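# Shut the coffee maker lid with it upright

## Task

Push the coffee maker's lid down until it latches closed with a click, and make sure the machine is still standing upright afterwards.

## Robot and tools

Robot: two arms, left_arm and right_arm. Each carries a five-finger hand: right_arm a right hand, left_arm its mirror image (a left hand). Bases in the scene frame: left_arm at (+0.048, +0.371, +0.043) m, right_arm at (-0.011, -0.276, +0.036) m, each turned very slightly about z. A fixed post stands behind the arms.

Scene frame: origin at table-top height, halfway between the nominal arm bases; +z is up, +x points out over the table, and left_arm is on the +y side (this is unrelated to which side of an image it appears on). Reported hand positions (metres) and orientations (quat_wxyz) are in this frame and may be a few cm off.

Hand point: a point 0.05 m in front of the palm and 0.15 m from the wrist face. Its +z runs along the straight fingers, +y comes out of the palm, +x goes across the palm away from the thumb for the right hand (toward the thumb for the left). Straight fingertips reach 0.06-0.07 m past the point along +z and sit 0.06 m behind it in -y. A wrist bracket on the little-finger side can strike objects.

The row (used by execute_actions and move): 28 numbers, each in [-1, 1], always all 28 even if one arm is idle. Order: left dx, dy, dz, rx, ry, rz; left little, ring, middle, index, thumb_bend, thumb_turn, force_limit, speed; then the same 14 for the right arm. The six pose numbers are an offset, not a pose: they are measured along the axes of that arm's current Hand target and counted from that Hand target. Scale: 1.0 = 0.6 m for dx-dz, and 1.0 = 180 degrees for rx-rz, which form a single rotation vector. Six zeros means nothing new for that arm. Finger numbers are absolute targets: +1 open/straight, -1 curled; thumb_turn +1 beside the palm, -1 across in front of it. force_limit maps -1..+1 to about 0..10 N at the fingertip (0..15 N for the two thumb motors); speed rises from near zero at -1 to full at +0.48 and stays full above. No hand value means 'unchanged': to keep a hand as is, resend the eight numbers last sent for it; if none sent yet, use its hand_measured six plus hand_force_limit and hand_speed.

execute_actions(actions, cameras): actions is a list of actions; each action is up to 15 rows, one per 1/30 s step, and a short one repeats its final row to fill 15. Every row of an action is an offset from the Hand target at that action's start, not from the previous row; a new action starts from the updated Hand target, so the same offset again moves further. An empty actions list returns camera images; otherwise images come only if cameras names them ("all", or names).

move(target, speed, blend, blocking, cameras): target is one 28-number row or a list of up to 15; every row's offsets count from the Hand targets at the move's start. Paths are straight lines, shared 10 s maximum. speed is m/s, 0.002-4.3, default 0.25 (turns up to twice that in rad/s), one value or one per target. blend in metres rounds corners; 0 stops at each target. blocking=false returns after about 0.5 s while the move continues. Result ends with a move: line (done, off_target, moving, held, fault, plus limits such as paced or held). done means resting within 10 mm and 2 degrees of the target; it says nothing about contact. Moves do not avoid obstacles.

wait(seconds): 0-3600, lets the scene run without new commands; a running move continues. stop(): brakes a running move. zoom_image(camera, region): region [x0, y0, x1, y1] in pixels, at most 504 on a side, from that camera's latest image. show_instructions(): shows the reference pages. finished_scene(scene=1): ends the scene for good.

Cameras: cam_high and cam_low (504x504, fixed), cam_left_wrist and cam_right_wrist (672x504, fisheye, on the wrists).

Results: Hand target is the last commanded pose (after a 40-degree orientation clip per step); the hand often rests 1-3 cm (up to 5) short of it, usually lower, from friction and weight, which is not evidence of contact. Resend the missing distance as an offset if needed. Per hand: hand_measured (positions on the command scale), hand_stopped_by (moving, target, force, stalled, fault), hand_load_n (fingertip load in N, positive pushing open), in the finger order above. Joint positions, velocities and torques are also given; torques are noisy and offset. Lines MOTOR HOT or OVER-TEMPERATURE FAULT warn of heat: long pushing or held stretched poses heat motors, and at 100 °C the arm drops for 30-60 s.

Cautions: move gently onto the lid; faster motion and targets far past contact press harder, and a blocked arm keeps pushing until commanded back past its hand point. Do not slam the lid, shove the machine over or off the table, or let anything fall. Keep the two arms and hands from touching each other. Avoid overloading fingers. Any arm stop costs time. The goal must hold after the robot lets go.

Each tool is called after "Emit:" in YAML: its name, and indented under it one key for each argument.

Reference images:

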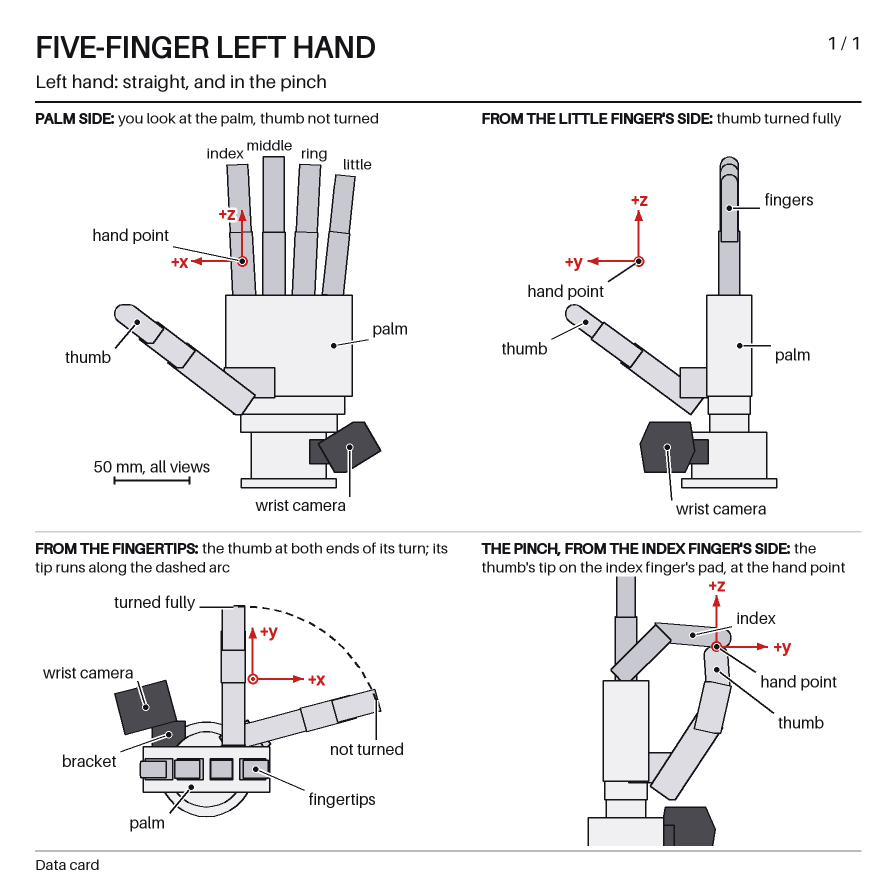

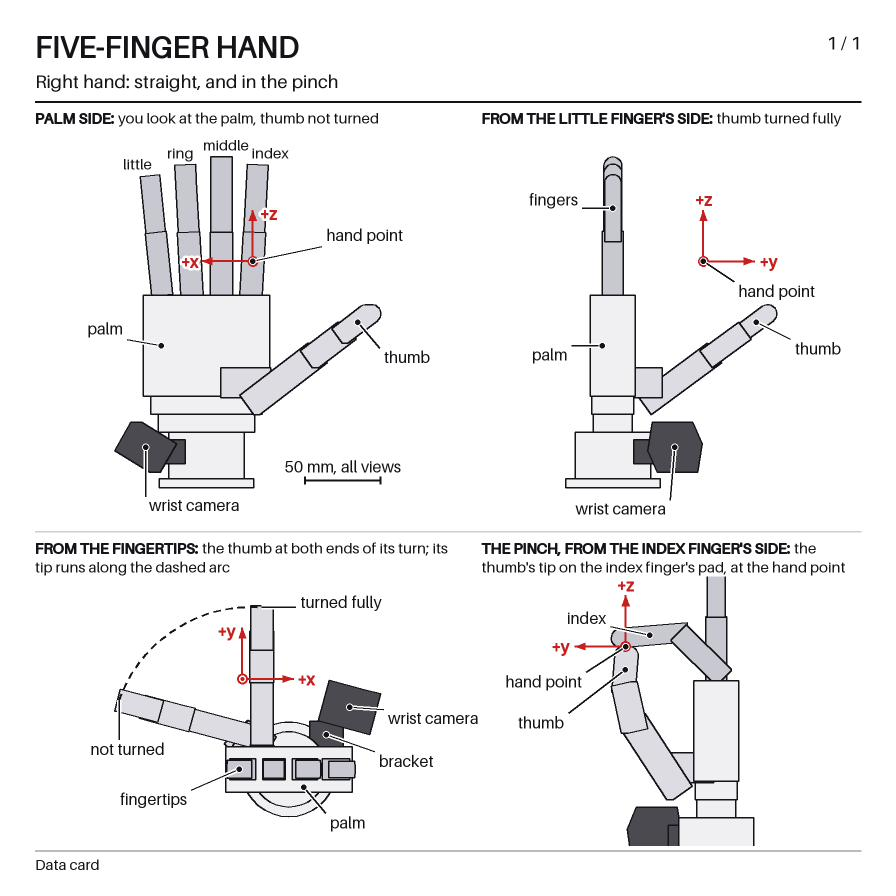

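## Session

Emit:
execute_actions:
  actions: []

Scene clock: 0.00 s.
left_arm: end_effector_position=(+0.6720, +0.5414, +0.3683) hand_measured=(+1.000, +1.000, +1.000, +1.000, +1.000, +1.000) hand_load_n=(+0.0, +0.0, +0.0, +0.0, +0.0, +0.0) hand_stopped_by=(target, target, target, target, target, target) hand_force_limit=0.00 hand_speed=-0.80 end_effector_quat_wxyz=(+0.566, -0.605, +0.527, -0.190) | right_arm: end_effector_position=(+0.2016, -0.7394, +0.4043) hand_measured=(+1.000, +1.000, +1.000, +1.000, +1.000, +1.000) hand_load_n=(+0.0, +0.0, +0.0, +0.0, +0.0, +0.0) hand_stopped_by=(target, target, target, target, target, target) hand_force_limit=0.00 hand_speed=-0.80 end_effector_quat_wxyz=(-0.457, -0.075, +0.788, -0.406)
Joint positions: left_arm=[0.214 1.431 1.31 -0.187 -0.327 0.291] | right_arm=[-0.761 1.629 1.745 -1.529 1.312 0.467]
Joint velocities: within noise
Joint torques (N m): no reading
Heat: left arm: hottest wrist roll 25 °C; right arm: hottest waist 24 °C.
Hand target: left_arm +0.6766, +0.5422, +0.3839; +0.575, -0.600, +0.520, -0.197 | right_arm +0.2034, -0.7412, +0.4144; -0.451, -0.066, +0.788, -0.414

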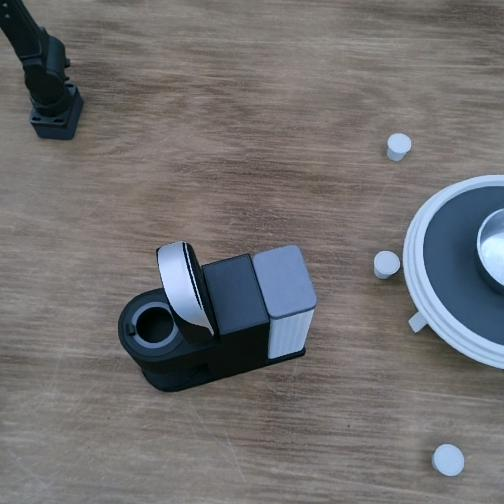

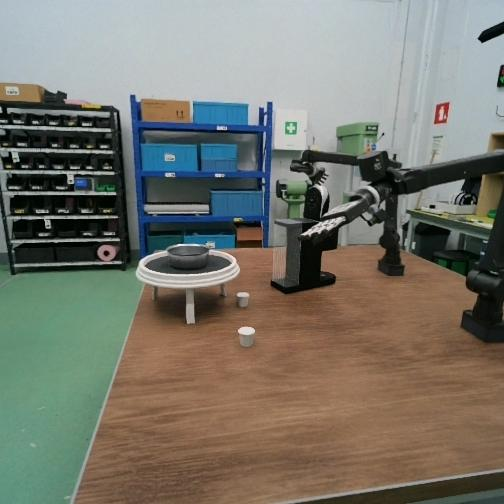

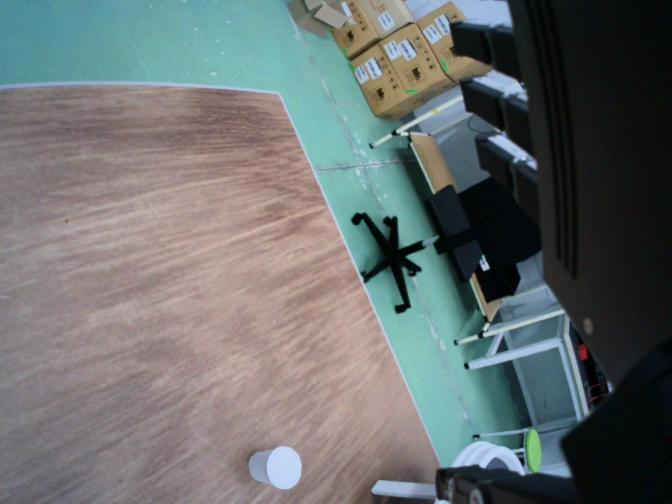

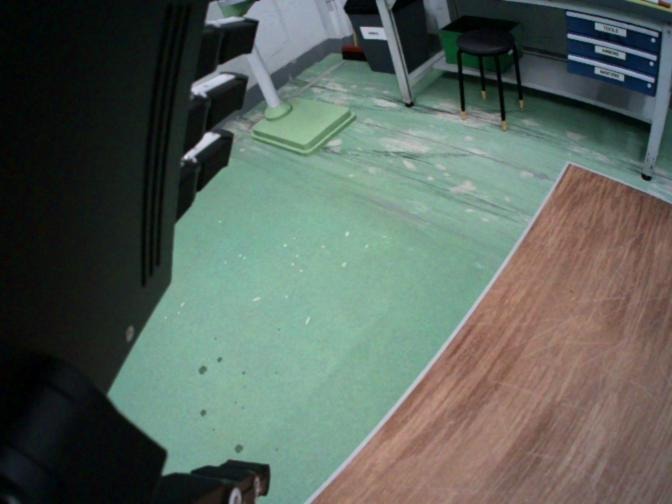

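Emit:
zoom_image:
  camera: "cam_high"
  region: [100, 220, 340, 400]

Emit:
zoom_image:
  camera: "cam_low"
  region: [230, 130, 410, 310]

Scaled by 2.100 from the camera's image (finer frame: 720x720).

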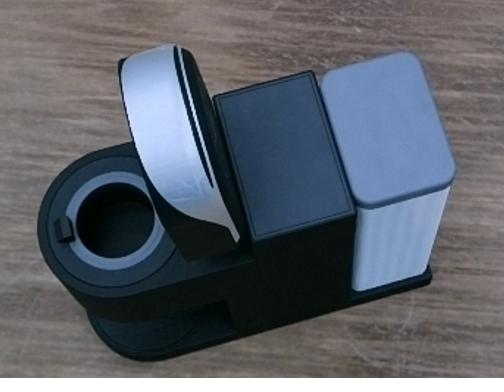

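Scaled by 2.800 from the camera's image (finer frame: 720x720).

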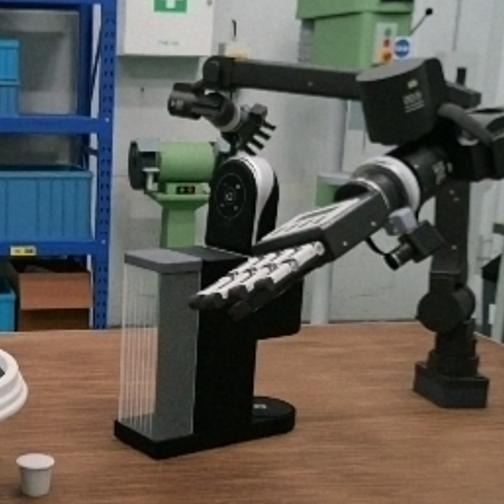

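Emit:
move:
  target:
    - [-0.07,0.073,-0.153,0,0,0,1,1,1,1,1,1,0,-0.8,0.066,0.038,-0.459,0.078,-0.261,-0.2055,1,1,1,1,1,1,0,-0.8]
    - [-0.14,0.146,-0.306,0,0,0,1,1,1,1,1,1,0,-0.8,-0.106,0.050,-0.7465,0.156,-0.522,-0.411,1,1,1,1,1,1,0,-0.8]
  blend: [0.08, 0]
  speed: 0.35
  cameras: ["all"]

Scene clock: 22.40 s.
left_arm: end_effector_position=(+0.4624, +0.5370, +0.3834) hand_measured=(+1.000, +1.000, +1.000, +1.000, +1.000, +1.000) hand_load_n=(+0.0, +0.0, +0.0, +0.0, +0.0, +0.0) hand_stopped_by=(target, target, target, target, target, target) hand_force_limit=0.00 hand_speed=-0.80 end_effector_quat_wxyz=(+0.573, -0.600, +0.520, -0.204) | right_arm: end_effector_position=(+0.5155, -0.4233, +0.4468) hand_measured=(+1.000, +1.000, +1.000, +1.000, +1.000, +1.000) hand_load_n=(+0.0, +0.0, +0.0, +0.0, +0.0, +0.0) hand_stopped_by=(target, target, target, target, target, target) hand_force_limit=0.00 hand_speed=-0.80 end_effector_quat_wxyz=(-0.144, +0.792, -0.566, +0.178)
Joint positions: left_arm=[0.35 0.855 0.895 -0.309 -0.185 0.323] | right_arm=[-0.283 1.778 2.312 -1.672 -0.164 -0.607]
Joint torques (N m): left_arm=[1.03 -5.42 8.51 1.98 -0.1 0.04] | right_arm=[0.79 -13.51 12.44 0.72 -0.29 -0.23]
Heat: left arm: hottest elbow 26 °C; right arm: hottest elbow 26 °C.
Hand target: left_arm +0.4566, +0.5423, +0.3838; +0.575, -0.600, +0.520, -0.197 | right_arm +0.5196, -0.4197, +0.4602; -0.108, +0.817, -0.561, +0.073
Off the commanded pose: left_arm 0.008 m, 1 deg | right_arm 0.015 m, 13 deg.
joint sent to its limit (right arm) — joint 4 (wrist pitch), lower limit. The joint targets are off in orientation, not in position.
move: off_target (right_arm)
cam_left_wrist: T_world_to_cam=[[0.4802, -0.45071, 0.75251, -0.26251], [-0.20533, -0.89182, -0.40312, 0.73114], [0.85279, 0.03907, -0.52079, -0.09802]] pos_world=[0.35977, 0.53756, 0.44123]
cam_right_wrist: T_world_to_cam=[[-0.70267, -0.55441, -0.44596, 0.33333], [-0.69515, 0.66857, 0.26415, 0.52494], [0.1517, 0.49562, -0.85519, 0.62969]] pos_world=[0.50361, -0.47824, 0.54849]

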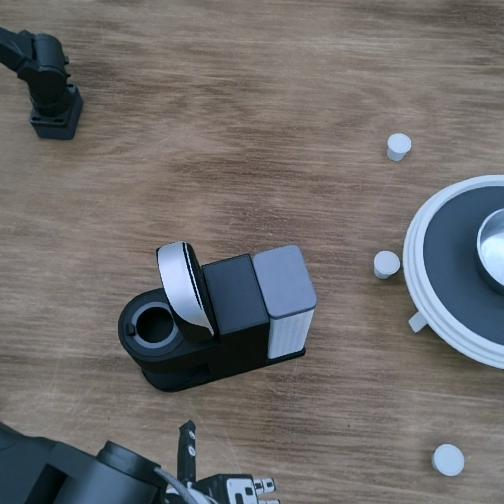

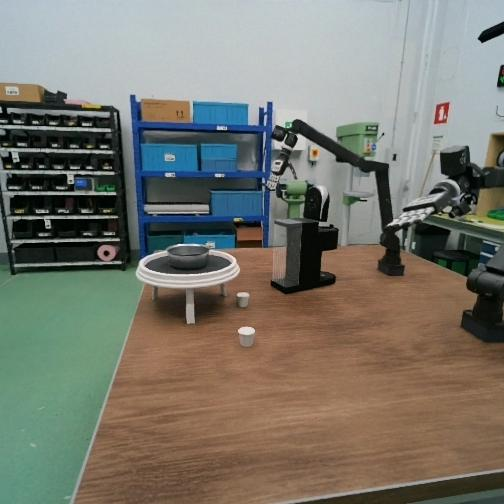

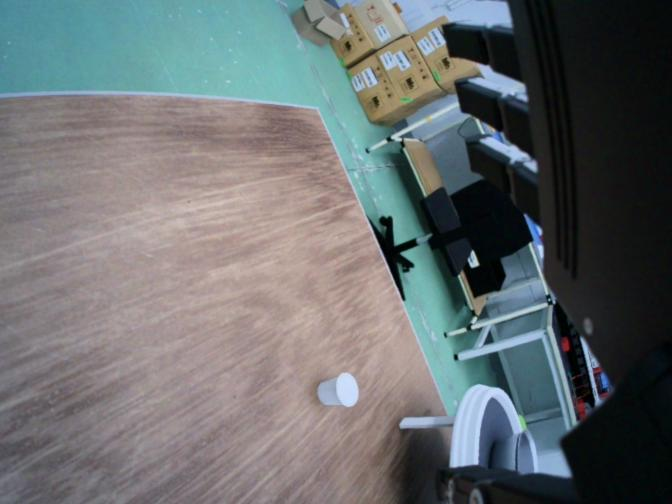

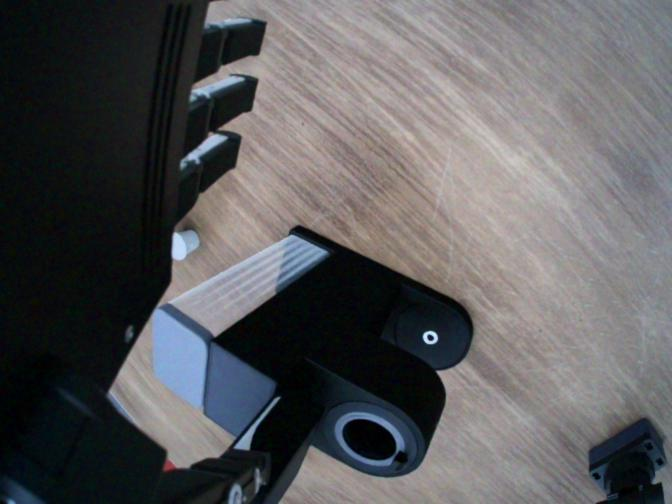

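Emit:
zoom_image:
  camera: "cam_low"
  region: [250, 160, 370, 300]

Emit:
zoom_image:
  camera: "cam_right_wrist"
  region: [120, 210, 500, 504]

Scaled by 3.600 from the camera's image (finer frame: 720x720).

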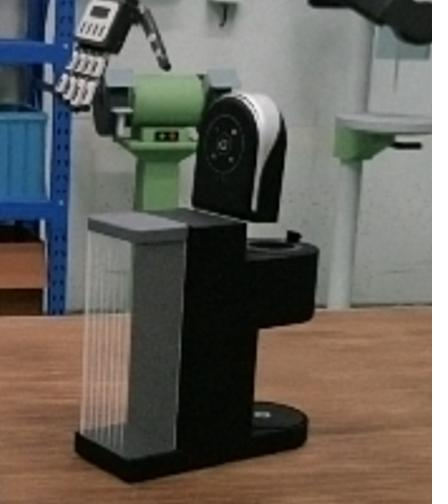

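Scaled by 1.326 from the camera's image (finer frame: 960x720).

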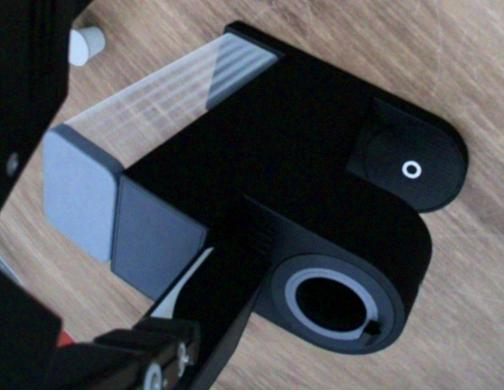

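Emit:
move:
  target:
    - [0,0,0,0,0,0,1,1,1,1,1,1,0,-0.8,-0.085,-0.157,0.060,0.056,0,0,1,1,1,1,1,1,0,-0.8]
    - [0,0,0,0,0,0,1,1,1,1,1,1,0,-0.8,-0.469,-0.154,0.085,0.056,0,0,1,1,1,1,1,1,0,-0.8]
  blend: [0.03, 0]
  speed: 0.22
  cameras: ["cam_high","cam_low","cam_right_wrist"]

Scene clock: 34.27 s.
left_arm: end_effector_position=(+0.4624, +0.5370, +0.3834) hand_measured=(+1.000, +1.000, +1.000, +1.000, +1.000, +1.000) hand_load_n=(+0.0, +0.0, +0.0, +0.0, +0.0, +0.0) hand_stopped_by=(target, target, target, target, target, target) hand_force_limit=0.00 hand_speed=-0.80 end_effector_quat_wxyz=(+0.573, -0.600, +0.520, -0.204) | right_arm: end_effector_position=(+0.5143, -0.1196, +0.4247) hand_measured=(+1.000, +1.000, +1.000, +1.000, +1.000, +1.000) hand_load_n=(+0.0, +0.0, +0.0, +0.0, +0.0, +0.0) hand_stopped_by=(target, target, target, target, target, target) hand_force_limit=0.00 hand_speed=-0.80 end_effector_quat_wxyz=(-0.167, +0.811, -0.550, +0.110)
Joint positions: left_arm=[0.35 0.855 0.895 -0.309 -0.185 0.323] | right_arm=[0.257 1.762 2.224 -1.635 -0.065 -0.138]
Joint torques (N m): left_arm=[1.03 -5.42 8.53 1.98 -0.1 0.03] | right_arm=[-0.03 -15.85 8.73 1.78 0.07 -0.01]
Heat: left arm: hottest elbow 26 °C; right arm: hottest elbow 27 °C.
Hand target: left_arm +0.4566, +0.5423, +0.3838; +0.575, -0.600, +0.520, -0.197 | right_arm +0.5142, -0.1203, +0.4351; -0.179, +0.805, -0.553, +0.123
Off the commanded pose: left_arm 0.008 m, 1 deg | right_arm 0.010 m, 2 deg.
move: done
cam_right_wrist: T_world_to_cam=[[-0.69836, -0.56121, -0.44422, 0.48727], [-0.71452, 0.58291, 0.38688, 0.27442], [0.04182, 0.58759, -0.80808, 0.50805]] pos_world=[0.51513, -0.18502, 0.52083]

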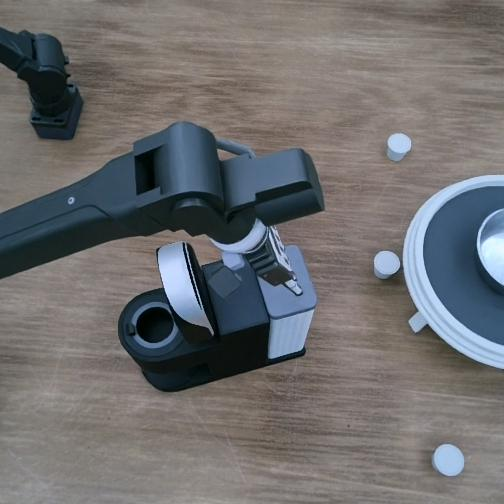

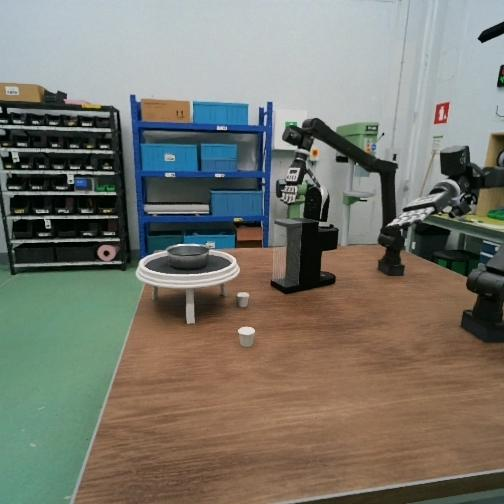

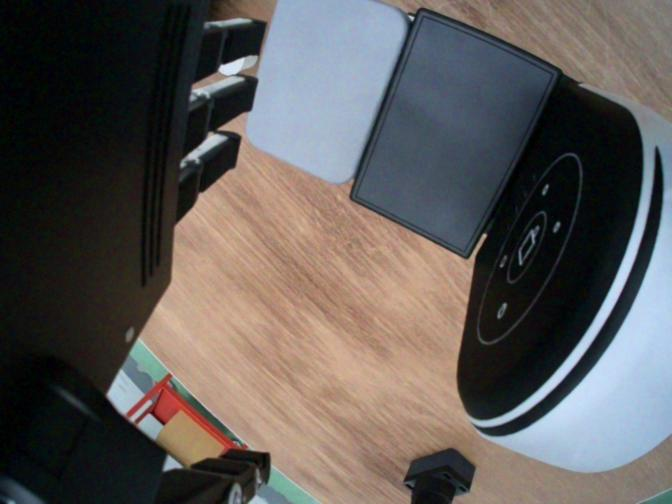

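Emit:
move:
  target: [0,0,0,0,0,0,1,1,1,1,1,1,0,-0.8,0,0.1284,-0.0599,0,0,0,1,1,1,1,1,1,0,-0.8]
  speed: 0.12
  cameras: ["cam_high","cam_low","cam_right_wrist"]

Scene clock: 38.70 s.
left_arm: end_effector_position=(+0.4624, +0.5370, +0.3834) hand_measured=(+1.000, +1.000, +1.000, +1.000, +1.000, +1.000) hand_load_n=(+0.0, +0.0, +0.0, +0.0, +0.0, +0.0) hand_stopped_by=(target, target, target, target, target, target) hand_force_limit=0.00 hand_speed=-0.80 end_effector_quat_wxyz=(+0.573, -0.600, +0.520, -0.204) | right_arm: end_effector_position=(+0.4320, -0.1465, +0.4298) hand_measured=(+1.000, +1.000, +1.000, +1.000, +1.000, +1.000) hand_load_n=(+0.0, +0.0, +0.0, +0.0, +0.0, +0.0) hand_stopped_by=(target, target, target, target, target, target) hand_force_limit=0.00 hand_speed=-0.80 end_effector_quat_wxyz=(-0.169, +0.807, -0.555, +0.113)
Joint positions: left_arm=[0.35 0.855 0.895 -0.309 -0.185 0.323] | right_arm=[0.24 1.502 1.909 -1.574 -0.068 -0.144]
Joint torques (N m): left_arm=[1.03 -5.42 8.53 1.98 -0.1 0.03] | right_arm=[-0.44 -12.22 8.95 1.88 -0.23 -0.19]
Heat: left arm: hottest elbow 26 °C; right arm: hottest elbow 27 °C.
Hand target: left_arm +0.4566, +0.5423, +0.3838; +0.575, -0.600, +0.520, -0.197 | right_arm +0.4350, -0.1507, +0.4350; -0.179, +0.805, -0.553, +0.123
Off the commanded pose: left_arm 0.008 m, 1 deg | right_arm 0.007 m, 2 deg.
move: done
cam_right_wrist: T_world_to_cam=[[-0.70196, -0.55223, -0.44977, 0.4223], [-0.71022, 0.59002, 0.384, 0.22982], [0.05332, 0.58899, -0.80638, 0.52586]] pos_world=[0.43162, -0.21212, 0.52573]

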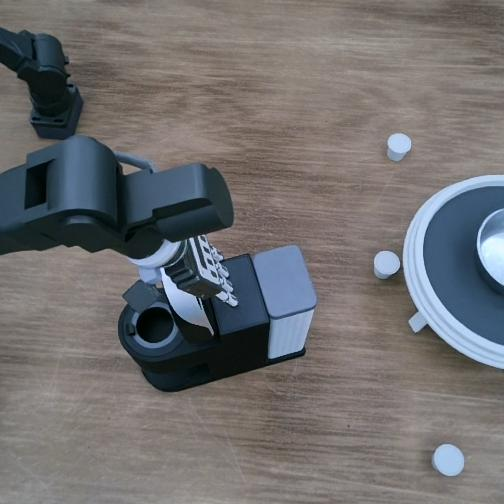

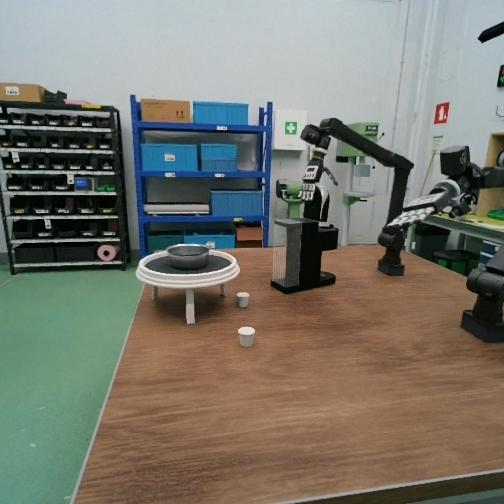

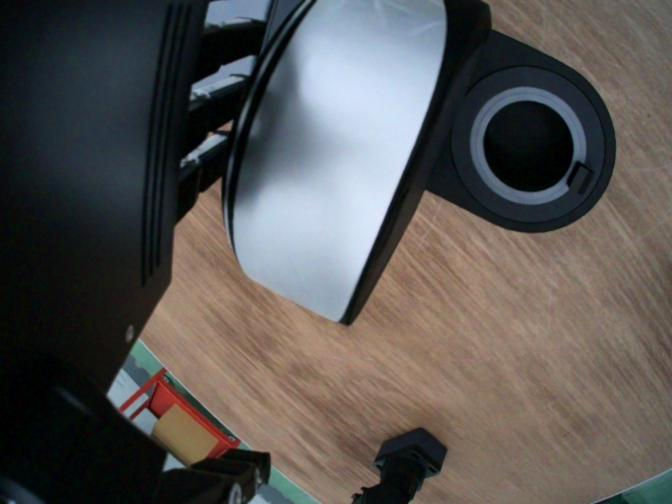

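Emit:
move:
  target: [0,0,0,0,0,0,1,1,1,1,1,1,0,-0.8,0,0.0792,-0.0223,0,0,0,1,1,1,1,1,1,0,-0.8]
  speed: 0.1
  cameras: ["cam_high","cam_low","cam_right_wrist"]

Scene clock: 41.77 s.
left_arm: end_effector_position=(+0.4624, +0.5370, +0.3834) hand_measured=(+1.000, +1.000, +1.000, +1.000, +1.000, +1.000) hand_load_n=(+0.0, +0.0, +0.0, +0.0, +0.0, +0.0) hand_stopped_by=(target, target, target, target, target, target) hand_force_limit=0.00 hand_speed=-0.80 end_effector_quat_wxyz=(+0.573, -0.600, +0.520, -0.204) | right_arm: end_effector_position=(+0.3929, -0.1616, +0.4228) hand_measured=(+1.000, +1.000, +1.000, +1.000, +1.000, +1.000) hand_load_n=(+0.0, +0.0, +0.0, +0.0, -0.5, +0.0) hand_stopped_by=(target, target, target, target, target, target) hand_force_limit=0.00 hand_speed=-0.80 end_effector_quat_wxyz=(-0.175, +0.806, -0.554, +0.116)
Joint positions: left_arm=[0.35 0.855 0.895 -0.309 -0.185 0.323] | right_arm=[0.222 1.374 1.753 -1.533 -0.078 -0.159]
Joint torques (N m): left_arm=[1.03 -5.36 8.51 1.98 -0.1 0.04] | right_arm=[-0.44 -10.81 8.42 1.32 -0.17 -0.25]
Heat: left arm: hottest elbow 26 °C; right arm: hottest elbow 27 °C.
Hand target: left_arm +0.4566, +0.5423, +0.3838; +0.575, -0.600, +0.520, -0.197 | right_arm +0.3894, -0.1682, +0.4270; -0.179, +0.805, -0.553, +0.122
Off the commanded pose: left_arm 0.008 m, 1 deg | right_arm 0.009 m, 1 deg.
move: done
cam_right_wrist: T_world_to_cam=[[-0.69627, -0.54929, -0.46206, 0.38676], [-0.71494, 0.58791, 0.37844, 0.21749], [0.06378, 0.59384, -0.80205, 0.52605]] pos_world=[0.39123, -0.22781, 0.51832]

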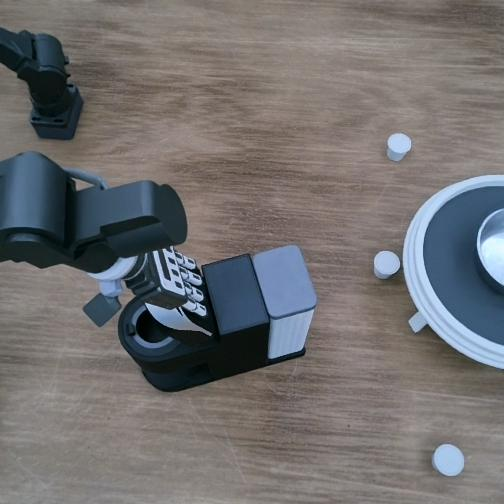

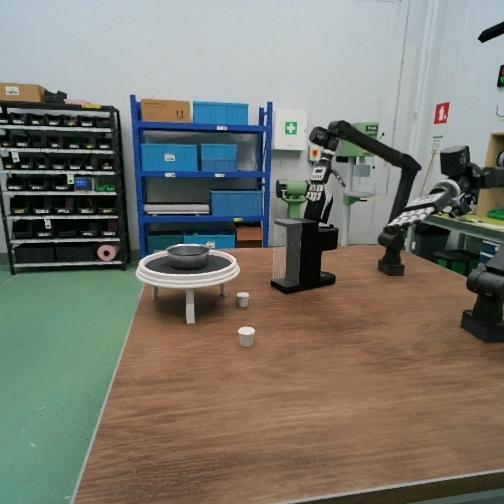

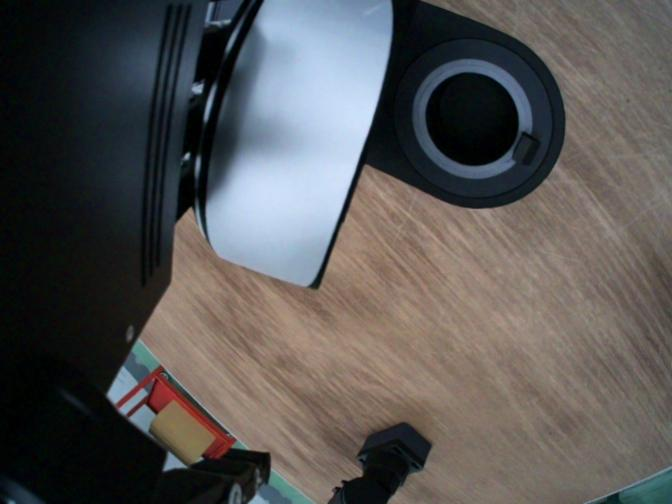

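Emit:
move:
  target:
    - [0,0,0,0,0,0,1,1,1,1,1,1,0,-0.8,0,0.0522,-0.0058,0,0,0,1,1,1,1,1,1,0,-0.8]
    - [0,0,0,0,0,0,1,1,1,1,1,1,0,-0.8,0,0.1195,0.0252,0.083,0,0,1,1,1,1,1,1,0,-0.8]
  speed: 0.1
  blend: [0.02,0]
  cameras: ["cam_high","cam_low","cam_right_wrist"]

Scene clock: 44.53 s.
left_arm: end_effector_position=(+0.4624, +0.5370, +0.3834) hand_measured=(+1.000, +1.000, +1.000, +1.000, +1.000, +1.000) hand_load_n=(+0.0, +0.0, +0.0, +0.0, +0.0, +0.0) hand_stopped_by=(target, target, target, target, target, target) hand_force_limit=0.00 hand_speed=-0.80 end_effector_quat_wxyz=(+0.573, -0.600, +0.520, -0.204) | right_arm: end_effector_position=(+0.3391, -0.1830, +0.3859) hand_measured=(+1.000, +1.000, +1.000, +1.000, +1.000, +1.000) hand_load_n=(+0.0, +0.0, +0.0, +0.0, +0.0, +0.0) hand_stopped_by=(target, target, target, target, target, target) hand_force_limit=0.00 hand_speed=-0.80 end_effector_quat_wxyz=(-0.286, +0.774, -0.531, +0.191)
Joint positions: left_arm=[0.35 0.855 0.895 -0.309 -0.185 0.323] | right_arm=[0.15 1.005 1.291 -1.171 -0.167 -0.189]
Joint torques (N m): left_arm=[1.03 -5.36 8.51 1.96 -0.1 0.04] | right_arm=[-0.91 -6.18 8.68 1.47 -0.13 -0.26]
Heat: left arm: hottest elbow 27 °C; right arm: hottest elbow 27 °C.
Hand target: left_arm +0.4566, +0.5423, +0.3838; +0.575, -0.600, +0.520, -0.197 | right_arm +0.3348, -0.1892, +0.3830; -0.282, +0.774, -0.532, +0.193
Off the commanded pose: left_arm 0.008 m, 1 deg | right_arm 0.008 m, 0 deg.
move: done; blend cut to 0.0158 m at target 1
cam_right_wrist: T_world_to_cam=[[-0.54618, -0.49161, -0.67824, 0.36355], [-0.79647, 0.55557, 0.23871, 0.28127], [0.25945, 0.67057, -0.69499, 0.41895]] pos_world=[0.31389, -0.25848, 0.4706]

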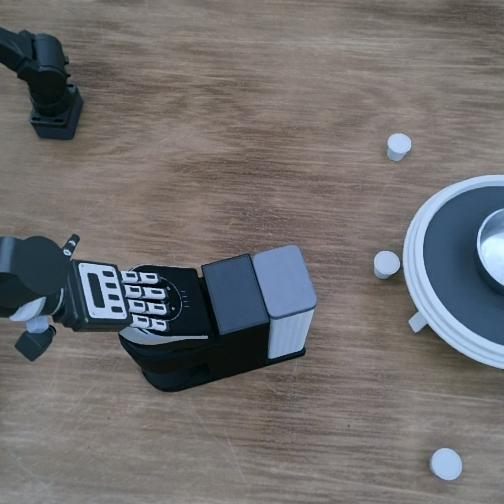

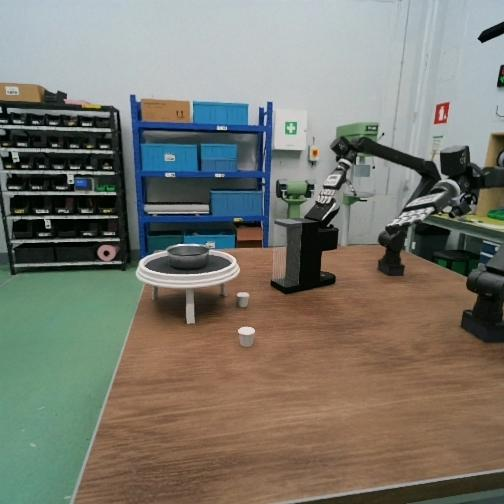

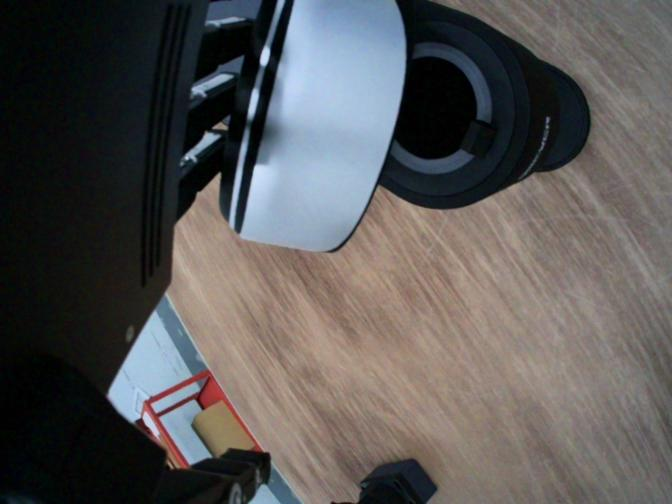

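Emit:
move:
  target:
    - [0,0,0,0,0,0,1,1,1,1,1,1,0,-0.8,0,0.0478,0.0105,0,0,0,1,1,1,1,1,1,0,-0.8]
    - [0,0,0,0,0,0,1,1,1,1,1,1,0,-0.8,0,0.0903,0.01,0,0,0,1,1,1,1,1,1,0,-0.8]
  speed: 0.08
  blend: [0.02,0]
  cameras: ["cam_high","cam_low","cam_right_wrist"]

Scene clock: 46.83 s.
left_arm: end_effector_position=(+0.4624, +0.5370, +0.3834) hand_measured=(+1.000, +1.000, +1.000, +1.000, +1.000, +1.000) hand_load_n=(+0.0, +0.0, +0.0, +0.0, +0.0, +0.0) hand_stopped_by=(target, target, target, target, target, target) hand_force_limit=0.00 hand_speed=-0.80 end_effector_quat_wxyz=(+0.573, -0.600, +0.520, -0.204) | right_arm: end_effector_position=(+0.3028, -0.1974, +0.3507) hand_measured=(+1.000, +1.000, +1.000, +1.000, +1.000, +1.000) hand_load_n=(+0.0, +0.0, +0.0, +0.0, +0.0, +0.0) hand_stopped_by=(target, target, target, target, target, target) hand_force_limit=0.00 hand_speed=-0.80 end_effector_quat_wxyz=(-0.290, +0.773, -0.529, +0.196)
Joint positions: left_arm=[0.35 0.855 0.895 -0.309 -0.185 0.323] | right_arm=[0.11 0.878 1.123 -1.124 -0.193 -0.221]
Joint torques (N m): left_arm=[0.97 -5.36 8.51 1.98 -0.1 0.03] | right_arm=[-0.79 -4.66 8.49 1.39 -0.12 -0.26]
Heat: left arm: hottest elbow 27 °C; right arm: hottest elbow 27 °C.
Hand target: left_arm +0.4566, +0.5423, +0.3838; +0.575, -0.600, +0.520, -0.197 | right_arm +0.2997, -0.2027, +0.3435; -0.282, +0.774, -0.532, +0.193
Off the commanded pose: left_arm 0.008 m, 1 deg | right_arm 0.009 m, 1 deg.
move: done; blend cut to 0.0128 m at target 1
cam_right_wrist: T_world_to_cam=[[-0.5375, -0.49188, -0.68495, 0.31248], [-0.79992, 0.55448, 0.22954, 0.27283], [0.26688, 0.67128, -0.69149, 0.41026]] pos_world=[0.27671, -0.27297, 0.4351]

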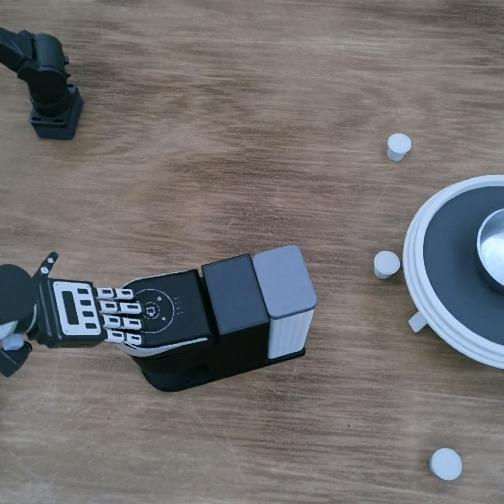

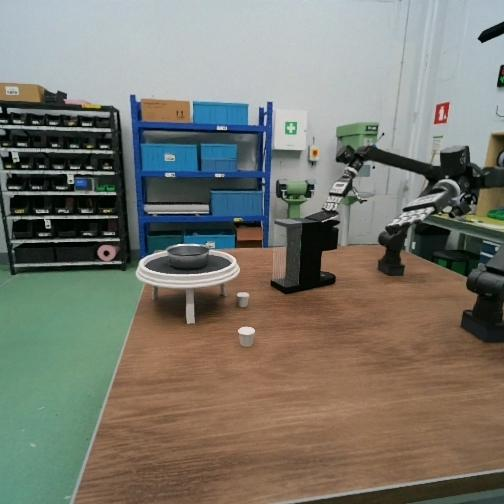

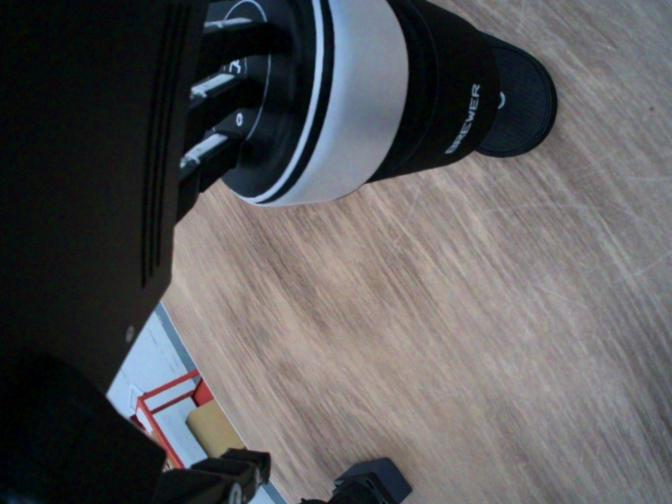

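Emit:
zoom_image:
  camera: "cam_low"
  region: [250, 140, 370, 300]

Emit:
zoom_image:
  camera: "cam_high"
  region: [80, 230, 320, 400]

Emit:
zoom_image:
  camera: "cam_right_wrist"
  region: [160, 0, 600, 260]

Scaled by 3.150 from the camera's image (finer frame: 720x720).

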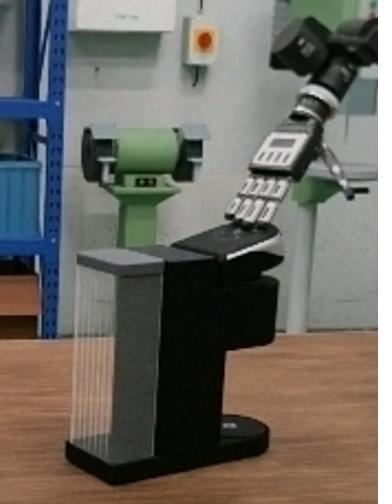

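Scaled by 2.100 from the camera's image (finer frame: 720x720).

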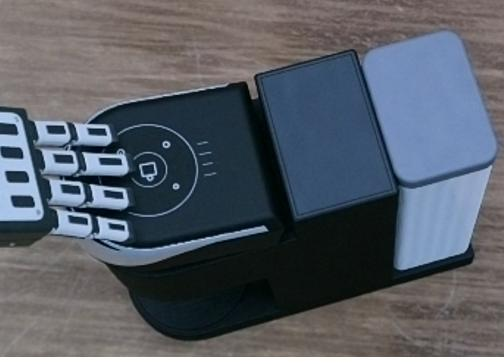

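Scaled by 1.145 from the camera's image (finer frame: 960x720).

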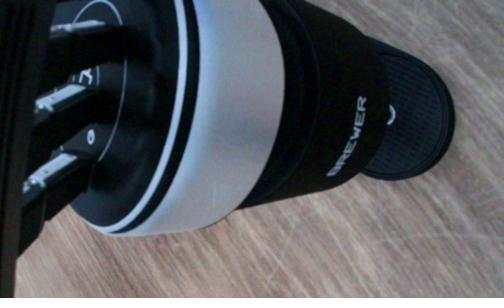

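Emit:
move:
  target: [0,0,0,0,0,0,1,1,1,1,1,1,0,-0.8,0,0.0618,0.032,0,0,0,1,1,1,1,1,1,0,-0.8]
  speed: 0.06
  cameras: ["cam_high","cam_low","cam_right_wrist"]

Emit:
zoom_image:
  camera: "cam_low"
  region: [250, 140, 370, 300]

Emit:
zoom_image:
  camera: "cam_right_wrist"
  region: [160, 0, 600, 260]

Scene clock: 48.97 s.
left_arm: end_effector_position=(+0.4624, +0.5370, +0.3834) hand_measured=(+1.000, +1.000, +1.000, +1.000, +1.000, +1.000) hand_load_n=(+0.0, +0.0, +0.0, +0.0, +0.0, +0.0) hand_stopped_by=(target, target, target, target, target, target) hand_force_limit=0.00 hand_speed=-0.80 end_effector_quat_wxyz=(+0.573, -0.600, +0.520, -0.204) | right_arm: end_effector_position=(+0.2920, -0.2015, +0.3267) hand_measured=(+1.000, +1.000, +1.000, +1.000, +1.000, +1.000) hand_load_n=(+0.0, +0.0, +0.5, +0.0, +0.0, +0.0) hand_stopped_by=(target, target, target, target, target, target) hand_force_limit=0.00 hand_speed=-0.80 end_effector_quat_wxyz=(-0.304, +0.769, -0.523, +0.209)
Joint positions: left_arm=[0.35 0.855 0.895 -0.309 -0.185 0.323] | right_arm=[0.092 0.804 1.011 -1.046 -0.21 -0.235]
Joint torques (N m): left_arm=[1.03 -5.36 8.51 1.98 -0.1 0.04] | right_arm=[-0.62 -2.84 7.31 1.03 0.05 -0.25]
Heat: left arm: hottest elbow 27 °C; right arm: hottest elbow 27 °C.
Hand target: left_arm +0.4566, +0.5423, +0.3838; +0.575, -0.600, +0.520, -0.197 | right_arm +0.2846, -0.2083, +0.3049; -0.282, +0.774, -0.532, +0.193
Off the commanded pose: left_arm 0.008 m, 1 deg | right_arm 0.024 m, 3 deg.
move: off_target (right_arm)
cam_right_wrist: T_world_to_cam=[[-0.50669, -0.48803, -0.71069, 0.28843], [-0.81063, 0.55032, 0.20004, 0.28391], [0.29348, 0.67747, -0.67446, 0.38715]] pos_world=[0.26267, -0.27776, 0.40931]

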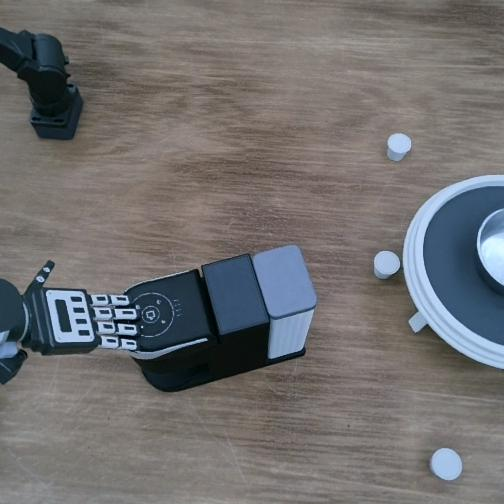

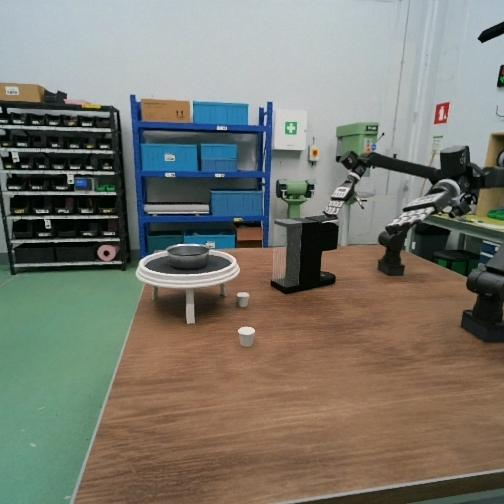

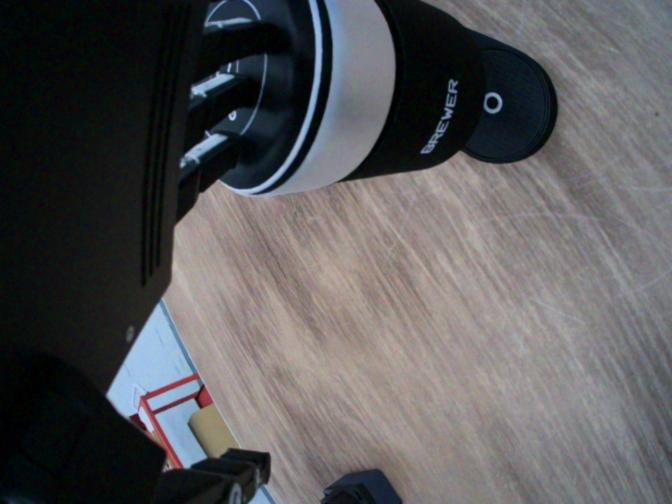

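Scaled by 3.150 from the camera's image (finer frame: 720x720).

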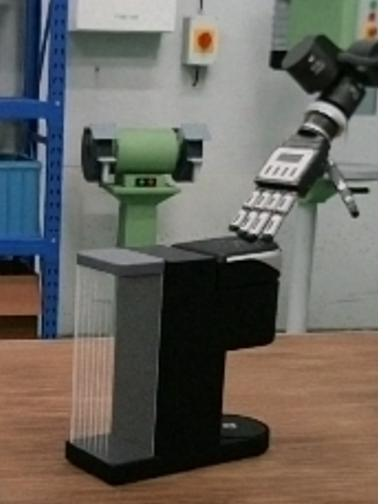

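Scaled by 1.145 from the camera's image (finer frame: 960x720).

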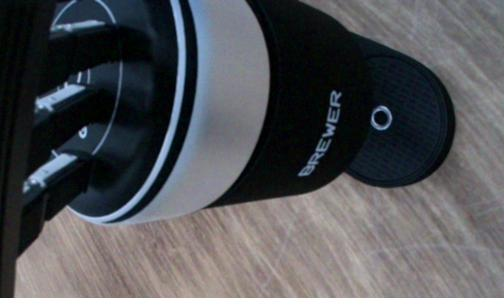

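Emit:
move:
  target: [0,0,0,0,0,0,1,1,1,1,1,1,0,-0.8,0,0.0214,0.0255,0,0,0,1,1,1,1,1,1,0,-0.8]
  speed: 0.06
  cameras: ["cam_low","cam_right_wrist"]

Emit:
zoom_image:
  camera: "cam_low"
  region: [280, 180, 360, 290]

Emit:
zoom_image:
  camera: "cam_right_wrist"
  region: [160, 0, 600, 260]

Scene clock: 50.27 s.
left_arm: end_effector_position=(+0.4624, +0.5370, +0.3834) hand_measured=(+1.000, +1.000, +1.000, +1.000, +1.000, +1.000) hand_load_n=(+0.0, +0.0, +0.0, +0.0, +0.0, +0.0) hand_stopped_by=(target, target, target, target, target, target) hand_force_limit=0.00 hand_speed=-0.80 end_effector_quat_wxyz=(+0.573, -0.600, +0.520, -0.204) | right_arm: end_effector_position=(+0.2923, -0.2017, +0.3208) hand_measured=(+1.000, +1.000, +1.000, +1.000, +1.000, +1.000) hand_load_n=(+0.0, +0.0, +0.5, +0.0, +0.0, +0.0) hand_stopped_by=(target, target, target, target, target, target) hand_force_limit=0.00 hand_speed=-0.80 end_effector_quat_wxyz=(-0.314, +0.764, -0.517, +0.222)
Joint positions: left_arm=[0.35 0.855 0.895 -0.309 -0.185 0.323] | right_arm=[0.09 0.776 0.971 -0.999 -0.213 -0.235]
Joint torques (N m): left_arm=[1.03 -5.36 8.51 1.98 -0.1 0.04] | right_arm=[-0.38 -0.62 5.96 0.96 0.12 -0.25]
Heat: left arm: hottest elbow 27 °C; right arm: hottest elbow 27 °C.
Hand target: left_arm +0.4566, +0.5423, +0.3838; +0.575, -0.600, +0.520, -0.197 | right_arm +0.2846, -0.2084, +0.2849; -0.282, +0.774, -0.532, +0.193
Off the commanded pose: left_arm 0.008 m, 1 deg | right_arm 0.037 m, 5 deg.
move: off_target (right_arm)
cam_right_wrist: T_world_to_cam=[[-0.48134, -0.48574, -0.72963, 0.28344], [-0.81728, 0.54957, 0.1733, 0.29569], [0.31681, 0.67973, -0.66152, 0.3727]] pos_world=[0.26002, -0.27816, 0.40212]

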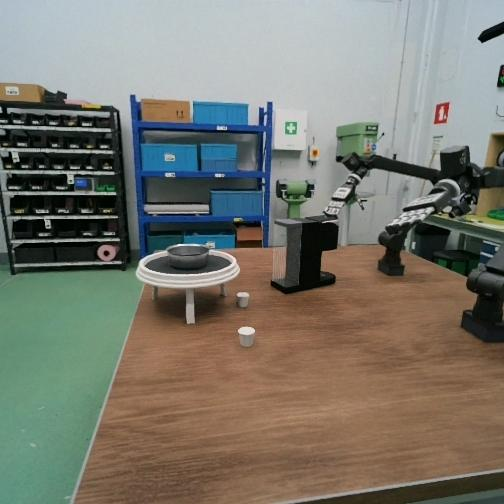

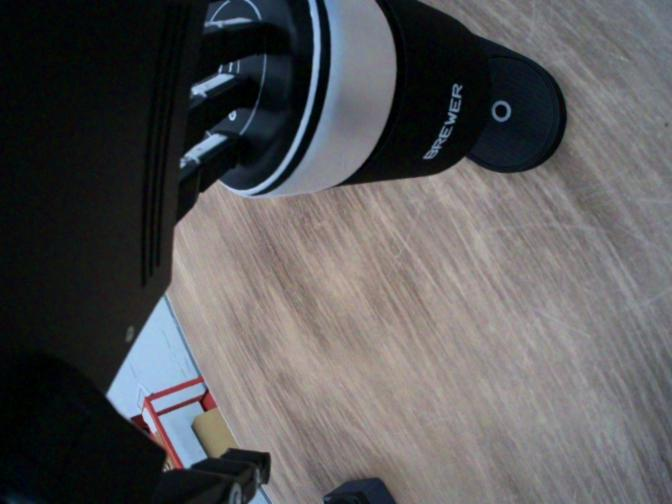

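Scaled by 4.582 from the camera's image (finer frame: 720x720).

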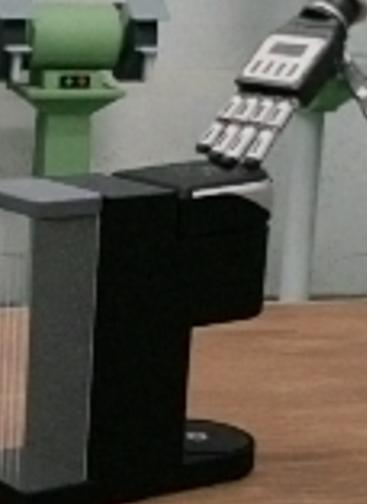

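Scaled by 1.145 from the camera's image (finer frame: 960x720).

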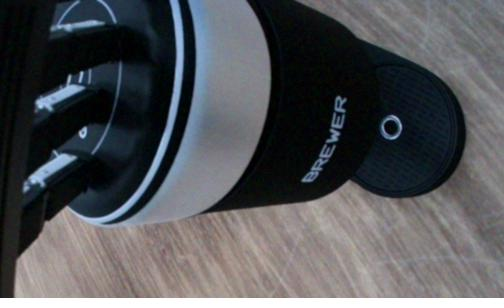

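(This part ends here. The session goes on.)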